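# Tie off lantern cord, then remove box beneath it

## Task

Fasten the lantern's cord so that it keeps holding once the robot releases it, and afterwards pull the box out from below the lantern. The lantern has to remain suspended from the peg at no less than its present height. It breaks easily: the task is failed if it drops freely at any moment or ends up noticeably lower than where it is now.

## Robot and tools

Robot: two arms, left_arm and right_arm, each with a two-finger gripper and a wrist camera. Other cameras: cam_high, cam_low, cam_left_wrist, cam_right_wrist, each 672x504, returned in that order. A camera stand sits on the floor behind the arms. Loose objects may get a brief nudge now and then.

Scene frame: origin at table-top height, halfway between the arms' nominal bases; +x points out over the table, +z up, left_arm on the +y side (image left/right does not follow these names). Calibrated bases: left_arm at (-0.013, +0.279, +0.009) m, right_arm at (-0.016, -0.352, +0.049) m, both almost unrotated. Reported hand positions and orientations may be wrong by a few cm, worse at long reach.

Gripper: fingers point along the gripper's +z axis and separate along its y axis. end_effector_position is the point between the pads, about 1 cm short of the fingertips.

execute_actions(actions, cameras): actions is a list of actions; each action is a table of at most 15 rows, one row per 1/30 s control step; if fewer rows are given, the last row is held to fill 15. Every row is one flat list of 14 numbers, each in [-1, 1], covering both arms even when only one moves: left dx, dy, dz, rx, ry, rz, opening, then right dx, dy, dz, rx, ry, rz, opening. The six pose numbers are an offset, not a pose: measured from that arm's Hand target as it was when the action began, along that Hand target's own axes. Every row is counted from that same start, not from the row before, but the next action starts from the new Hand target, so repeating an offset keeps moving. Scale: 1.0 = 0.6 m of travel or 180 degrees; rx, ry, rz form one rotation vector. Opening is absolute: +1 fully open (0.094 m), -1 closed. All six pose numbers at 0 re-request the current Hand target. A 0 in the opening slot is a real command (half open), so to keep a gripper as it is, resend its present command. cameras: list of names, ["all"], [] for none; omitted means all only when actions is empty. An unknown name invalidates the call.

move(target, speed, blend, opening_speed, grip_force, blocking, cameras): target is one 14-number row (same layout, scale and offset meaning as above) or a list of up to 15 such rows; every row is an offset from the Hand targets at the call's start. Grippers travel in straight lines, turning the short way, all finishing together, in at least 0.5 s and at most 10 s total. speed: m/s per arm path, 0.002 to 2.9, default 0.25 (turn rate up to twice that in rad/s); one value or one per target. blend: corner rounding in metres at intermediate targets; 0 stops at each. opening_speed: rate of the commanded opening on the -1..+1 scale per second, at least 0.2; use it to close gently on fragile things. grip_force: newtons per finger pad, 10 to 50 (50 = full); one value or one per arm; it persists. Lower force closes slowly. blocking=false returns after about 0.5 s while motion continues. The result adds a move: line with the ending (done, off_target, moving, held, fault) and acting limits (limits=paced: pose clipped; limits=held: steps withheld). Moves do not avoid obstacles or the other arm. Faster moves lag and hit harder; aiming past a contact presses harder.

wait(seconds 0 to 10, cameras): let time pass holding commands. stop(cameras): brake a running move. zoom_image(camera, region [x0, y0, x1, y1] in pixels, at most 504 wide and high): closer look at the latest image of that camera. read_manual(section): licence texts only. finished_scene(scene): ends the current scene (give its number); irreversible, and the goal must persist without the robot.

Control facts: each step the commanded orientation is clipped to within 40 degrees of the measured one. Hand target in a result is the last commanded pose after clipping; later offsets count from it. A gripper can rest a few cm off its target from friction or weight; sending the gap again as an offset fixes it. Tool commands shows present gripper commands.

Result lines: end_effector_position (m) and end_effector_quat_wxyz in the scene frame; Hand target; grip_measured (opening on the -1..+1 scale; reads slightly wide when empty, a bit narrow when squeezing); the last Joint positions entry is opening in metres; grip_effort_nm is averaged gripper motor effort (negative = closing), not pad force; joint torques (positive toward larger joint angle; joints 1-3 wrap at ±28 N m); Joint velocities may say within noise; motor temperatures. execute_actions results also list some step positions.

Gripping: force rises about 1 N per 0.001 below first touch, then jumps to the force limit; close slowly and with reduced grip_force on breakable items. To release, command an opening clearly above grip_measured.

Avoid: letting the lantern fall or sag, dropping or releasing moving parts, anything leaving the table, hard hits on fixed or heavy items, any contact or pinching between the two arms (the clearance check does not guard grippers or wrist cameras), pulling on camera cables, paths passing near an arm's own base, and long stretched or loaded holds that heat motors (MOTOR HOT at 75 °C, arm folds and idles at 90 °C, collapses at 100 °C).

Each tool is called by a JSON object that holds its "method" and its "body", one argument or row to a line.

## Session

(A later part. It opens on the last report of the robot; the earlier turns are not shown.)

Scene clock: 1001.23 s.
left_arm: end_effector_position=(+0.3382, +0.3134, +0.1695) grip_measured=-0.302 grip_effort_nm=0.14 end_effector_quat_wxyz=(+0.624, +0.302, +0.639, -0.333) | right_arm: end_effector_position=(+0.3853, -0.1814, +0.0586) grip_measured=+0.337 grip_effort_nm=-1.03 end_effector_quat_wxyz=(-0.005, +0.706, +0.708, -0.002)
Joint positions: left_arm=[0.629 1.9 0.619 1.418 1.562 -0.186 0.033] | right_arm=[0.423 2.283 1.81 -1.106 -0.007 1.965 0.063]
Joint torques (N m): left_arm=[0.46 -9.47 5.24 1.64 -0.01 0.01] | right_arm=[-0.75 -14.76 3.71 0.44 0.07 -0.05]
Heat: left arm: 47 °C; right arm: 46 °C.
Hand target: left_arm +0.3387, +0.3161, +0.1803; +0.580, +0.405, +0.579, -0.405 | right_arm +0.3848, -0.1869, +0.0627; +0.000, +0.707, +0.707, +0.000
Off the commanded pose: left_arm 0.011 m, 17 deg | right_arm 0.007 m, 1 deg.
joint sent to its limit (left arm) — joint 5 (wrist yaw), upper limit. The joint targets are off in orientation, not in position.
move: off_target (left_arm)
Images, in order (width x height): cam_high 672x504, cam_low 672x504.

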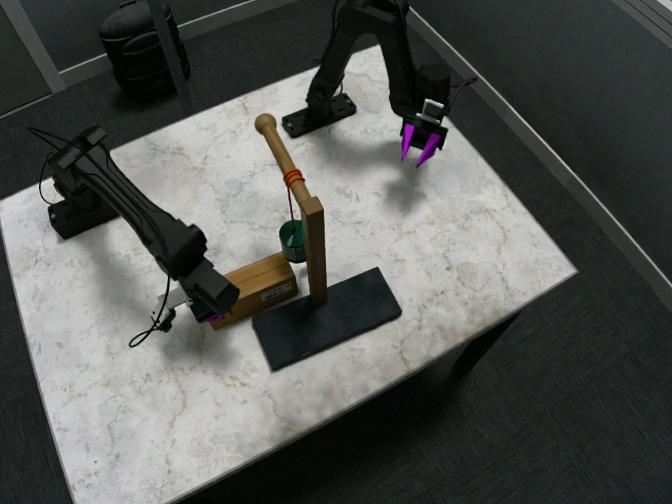

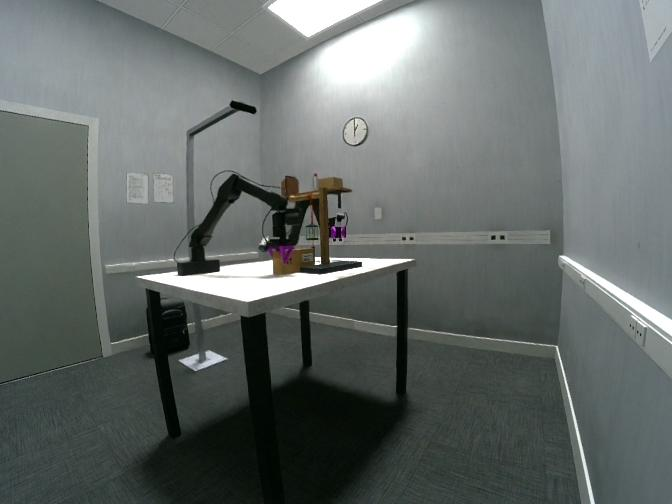

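{"method": "move", "body": {
  "target": [0,0,0,0,0,0,-0.3,-0.27,-0.01,0,0,0,0,0.15],
  "speed": 0.07,
  "cameras": ["cam_high","cam_low"]
}}

{"method": "zoom_image", "body": {
  "camera": "cam_low",
  "region": [260, 170, 360, 280]
}}

Scene clock: 1011.03 s.
left_arm: end_effector_position=(+0.3382, +0.3134, +0.1695) grip_measured=-0.302 grip_effort_nm=0.14 end_effector_quat_wxyz=(+0.624, +0.302, +0.639, -0.333) | right_arm: end_effector_position=(+0.3806, -0.3457, +0.0581) grip_measured=+0.337 grip_effort_nm=-1.03 end_effector_quat_wxyz=(-0.006, +0.708, +0.706, -0.003)
Joint positions: left_arm=[0.629 1.9 0.619 1.418 1.562 -0.186 0.033] | right_arm=[0.037 2.136 1.565 -1.013 -0.005 1.584 0.063]
Joint torques (N m): left_arm=[0.42 -9.47 5.23 1.64 -0.02 0.02] | right_arm=[-0.53 -13.56 3.7 0.44 0.05 -0.06]
Heat: left arm: 47 °C; right arm: 44 °C.
Hand target: left_arm +0.3387, +0.3161, +0.1803; +0.580, +0.405, +0.579, -0.405 | right_arm +0.3786, -0.3489, +0.0625; +0.000, +0.707, +0.707, +0.000
Off the commanded pose: left_arm 0.011 m, 17 deg | right_arm 0.006 m, 1 deg.
joint sent to its limit (left arm) — joint 5 (wrist yaw), upper limit. The joint targets are off in orientation, not in position.
move: off_target (left_arm)
Images, in order (width x height): cam_high 672x504, cam_low 672x504.

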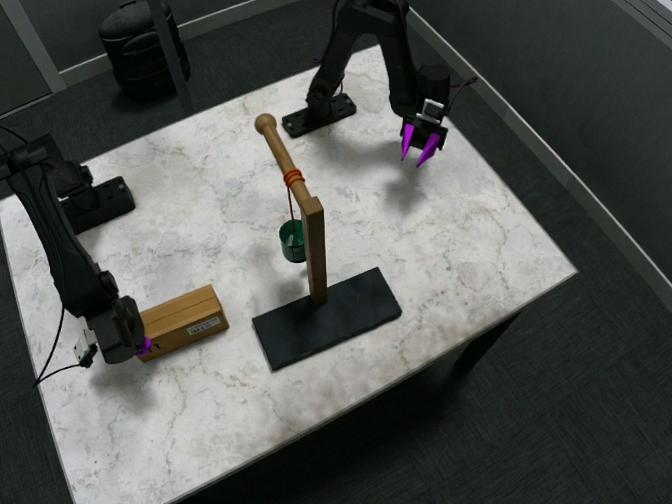

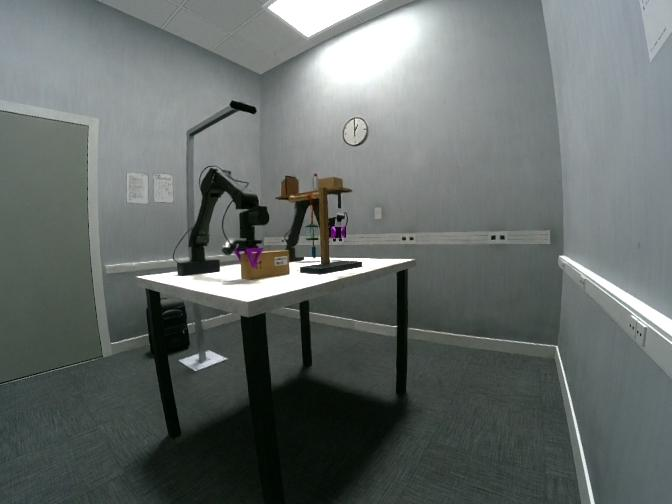

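Scaled by 4.582 from the camera's 672x504 image, which has a finer 960x720 frame.

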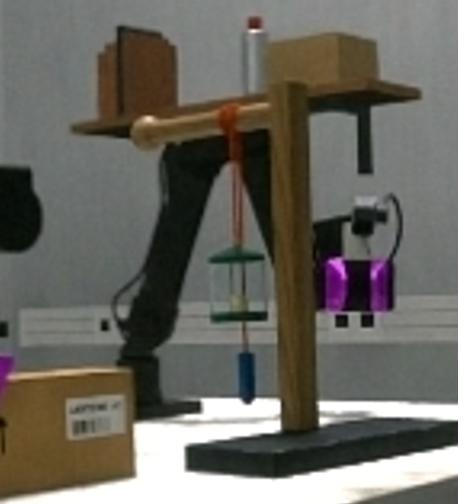

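Excellent. Open and retreat.

{"method": "move", "body": {
  "target": [
    [0,0,0,0,0,0,-0.3,0,0,0,0,0,0,1],
    [0,0,0,0,0,0,-0.3,0,0,-0.18,0,0,0,1]
  ],
  "speed": 0.1,
  "opening_speed": 1
}}

{"method": "wait", "body": {
  "seconds": 1,
  "cameras": ["cam_low","cam_high"]
}}

{"method": "zoom_image", "body": {
  "camera": "cam_low",
  "region": [220, 170, 360, 290]
}}

Scene clock: 1020.17 s.
left_arm: end_effector_position=(+0.3382, +0.3134, +0.1695) grip_measured=-0.302 grip_effort_nm=0.14 end_effector_quat_wxyz=(+0.624, +0.302, +0.639, -0.333) | right_arm: end_effector_position=(+0.3785, -0.3456, +0.1562) grip_measured=+0.997 grip_effort_nm=0.15 end_effector_quat_wxyz=(-0.009, +0.707, +0.707, -0.006)
Joint positions: left_arm=[0.629 1.9 0.619 1.418 1.562 -0.186 0.033] | right_arm=[0.037 2.076 1.869 -1.384 -0.005 1.581 0.094]
Joint torques (N m): left_arm=[0.43 -9.44 5.29 1.63 -0.02 0.01] | right_arm=[-0.54 -13.01 7.12 0.17 0.06 -0.05]
Heat: left arm: 47 °C; right arm: 45 °C.
Hand target: left_arm +0.3387, +0.3161, +0.1803; +0.580, +0.405, +0.579, -0.405 | right_arm +0.3786, -0.3489, +0.1706; +0.000, +0.707, +0.707, +0.000
Off the commanded pose: left_arm 0.011 m, 17 deg | right_arm 0.015 m, 1 deg.
joint sent to its limit (left arm) — joint 5 (wrist yaw), upper limit. The joint targets are off in orientation, not in position.
move: off_target (left_arm, right_arm)

Scene clock: 1021.17 s.
left_arm: end_effector_position=(+0.3382, +0.3134, +0.1695) grip_measured=-0.302 grip_effort_nm=0.14 end_effector_quat_wxyz=(+0.624, +0.302, +0.639, -0.333) | right_arm: end_effector_position=(+0.3784, -0.3456, +0.1562) grip_measured=+0.997 grip_effort_nm=0.15 end_effector_quat_wxyz=(-0.009, +0.707, +0.707, -0.006)
Joint positions: left_arm=[0.629 1.9 0.619 1.418 1.562 -0.186 0.033] | right_arm=[0.037 2.076 1.869 -1.385 -0.005 1.581 0.094]
Joint torques (N m): left_arm=[0.39 -9.48 5.27 1.64 -0.02 0.01] | right_arm=[-0.53 -13.03 7.12 0.15 0.05 -0.05]
Heat: left arm: 47 °C; right arm: 45 °C.
Hand target: left_arm +0.3387, +0.3161, +0.1803; +0.580, +0.405, +0.579, -0.405 | right_arm +0.3786, -0.3489, +0.1706; +0.000, +0.707, +0.707, +0.000
Tool commands: left_gripper/opening=-0.3 right_gripper/opening=+1.0
Off the commanded pose: left_arm 0.011 m, 17 deg | right_arm 0.015 m, 1 deg.
wait: 1.00 s; at rest by 0.17 s
Images, in order (width x height): cam_high 672x504, cam_low 672x504.

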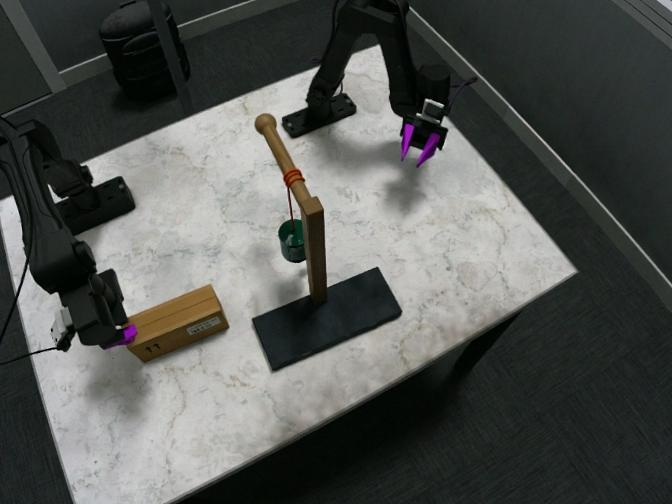

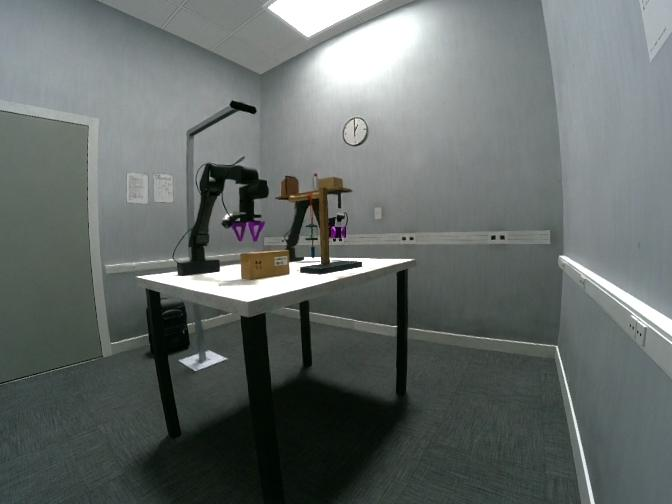

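Scaled by 3.600 from the camera's 672x504 image, which has a finer 960x720 frame.

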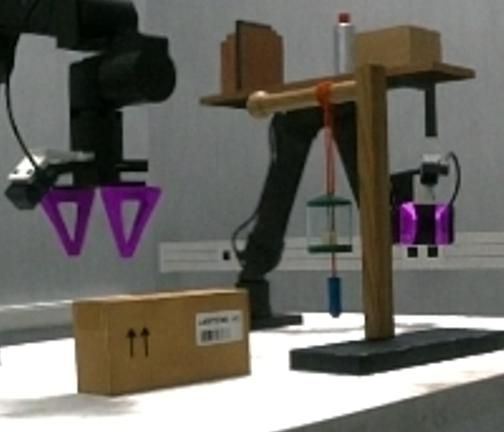

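{"method": "finished_scene", "body": {
  "scene": 1
}}

The scene is finished: the task was done.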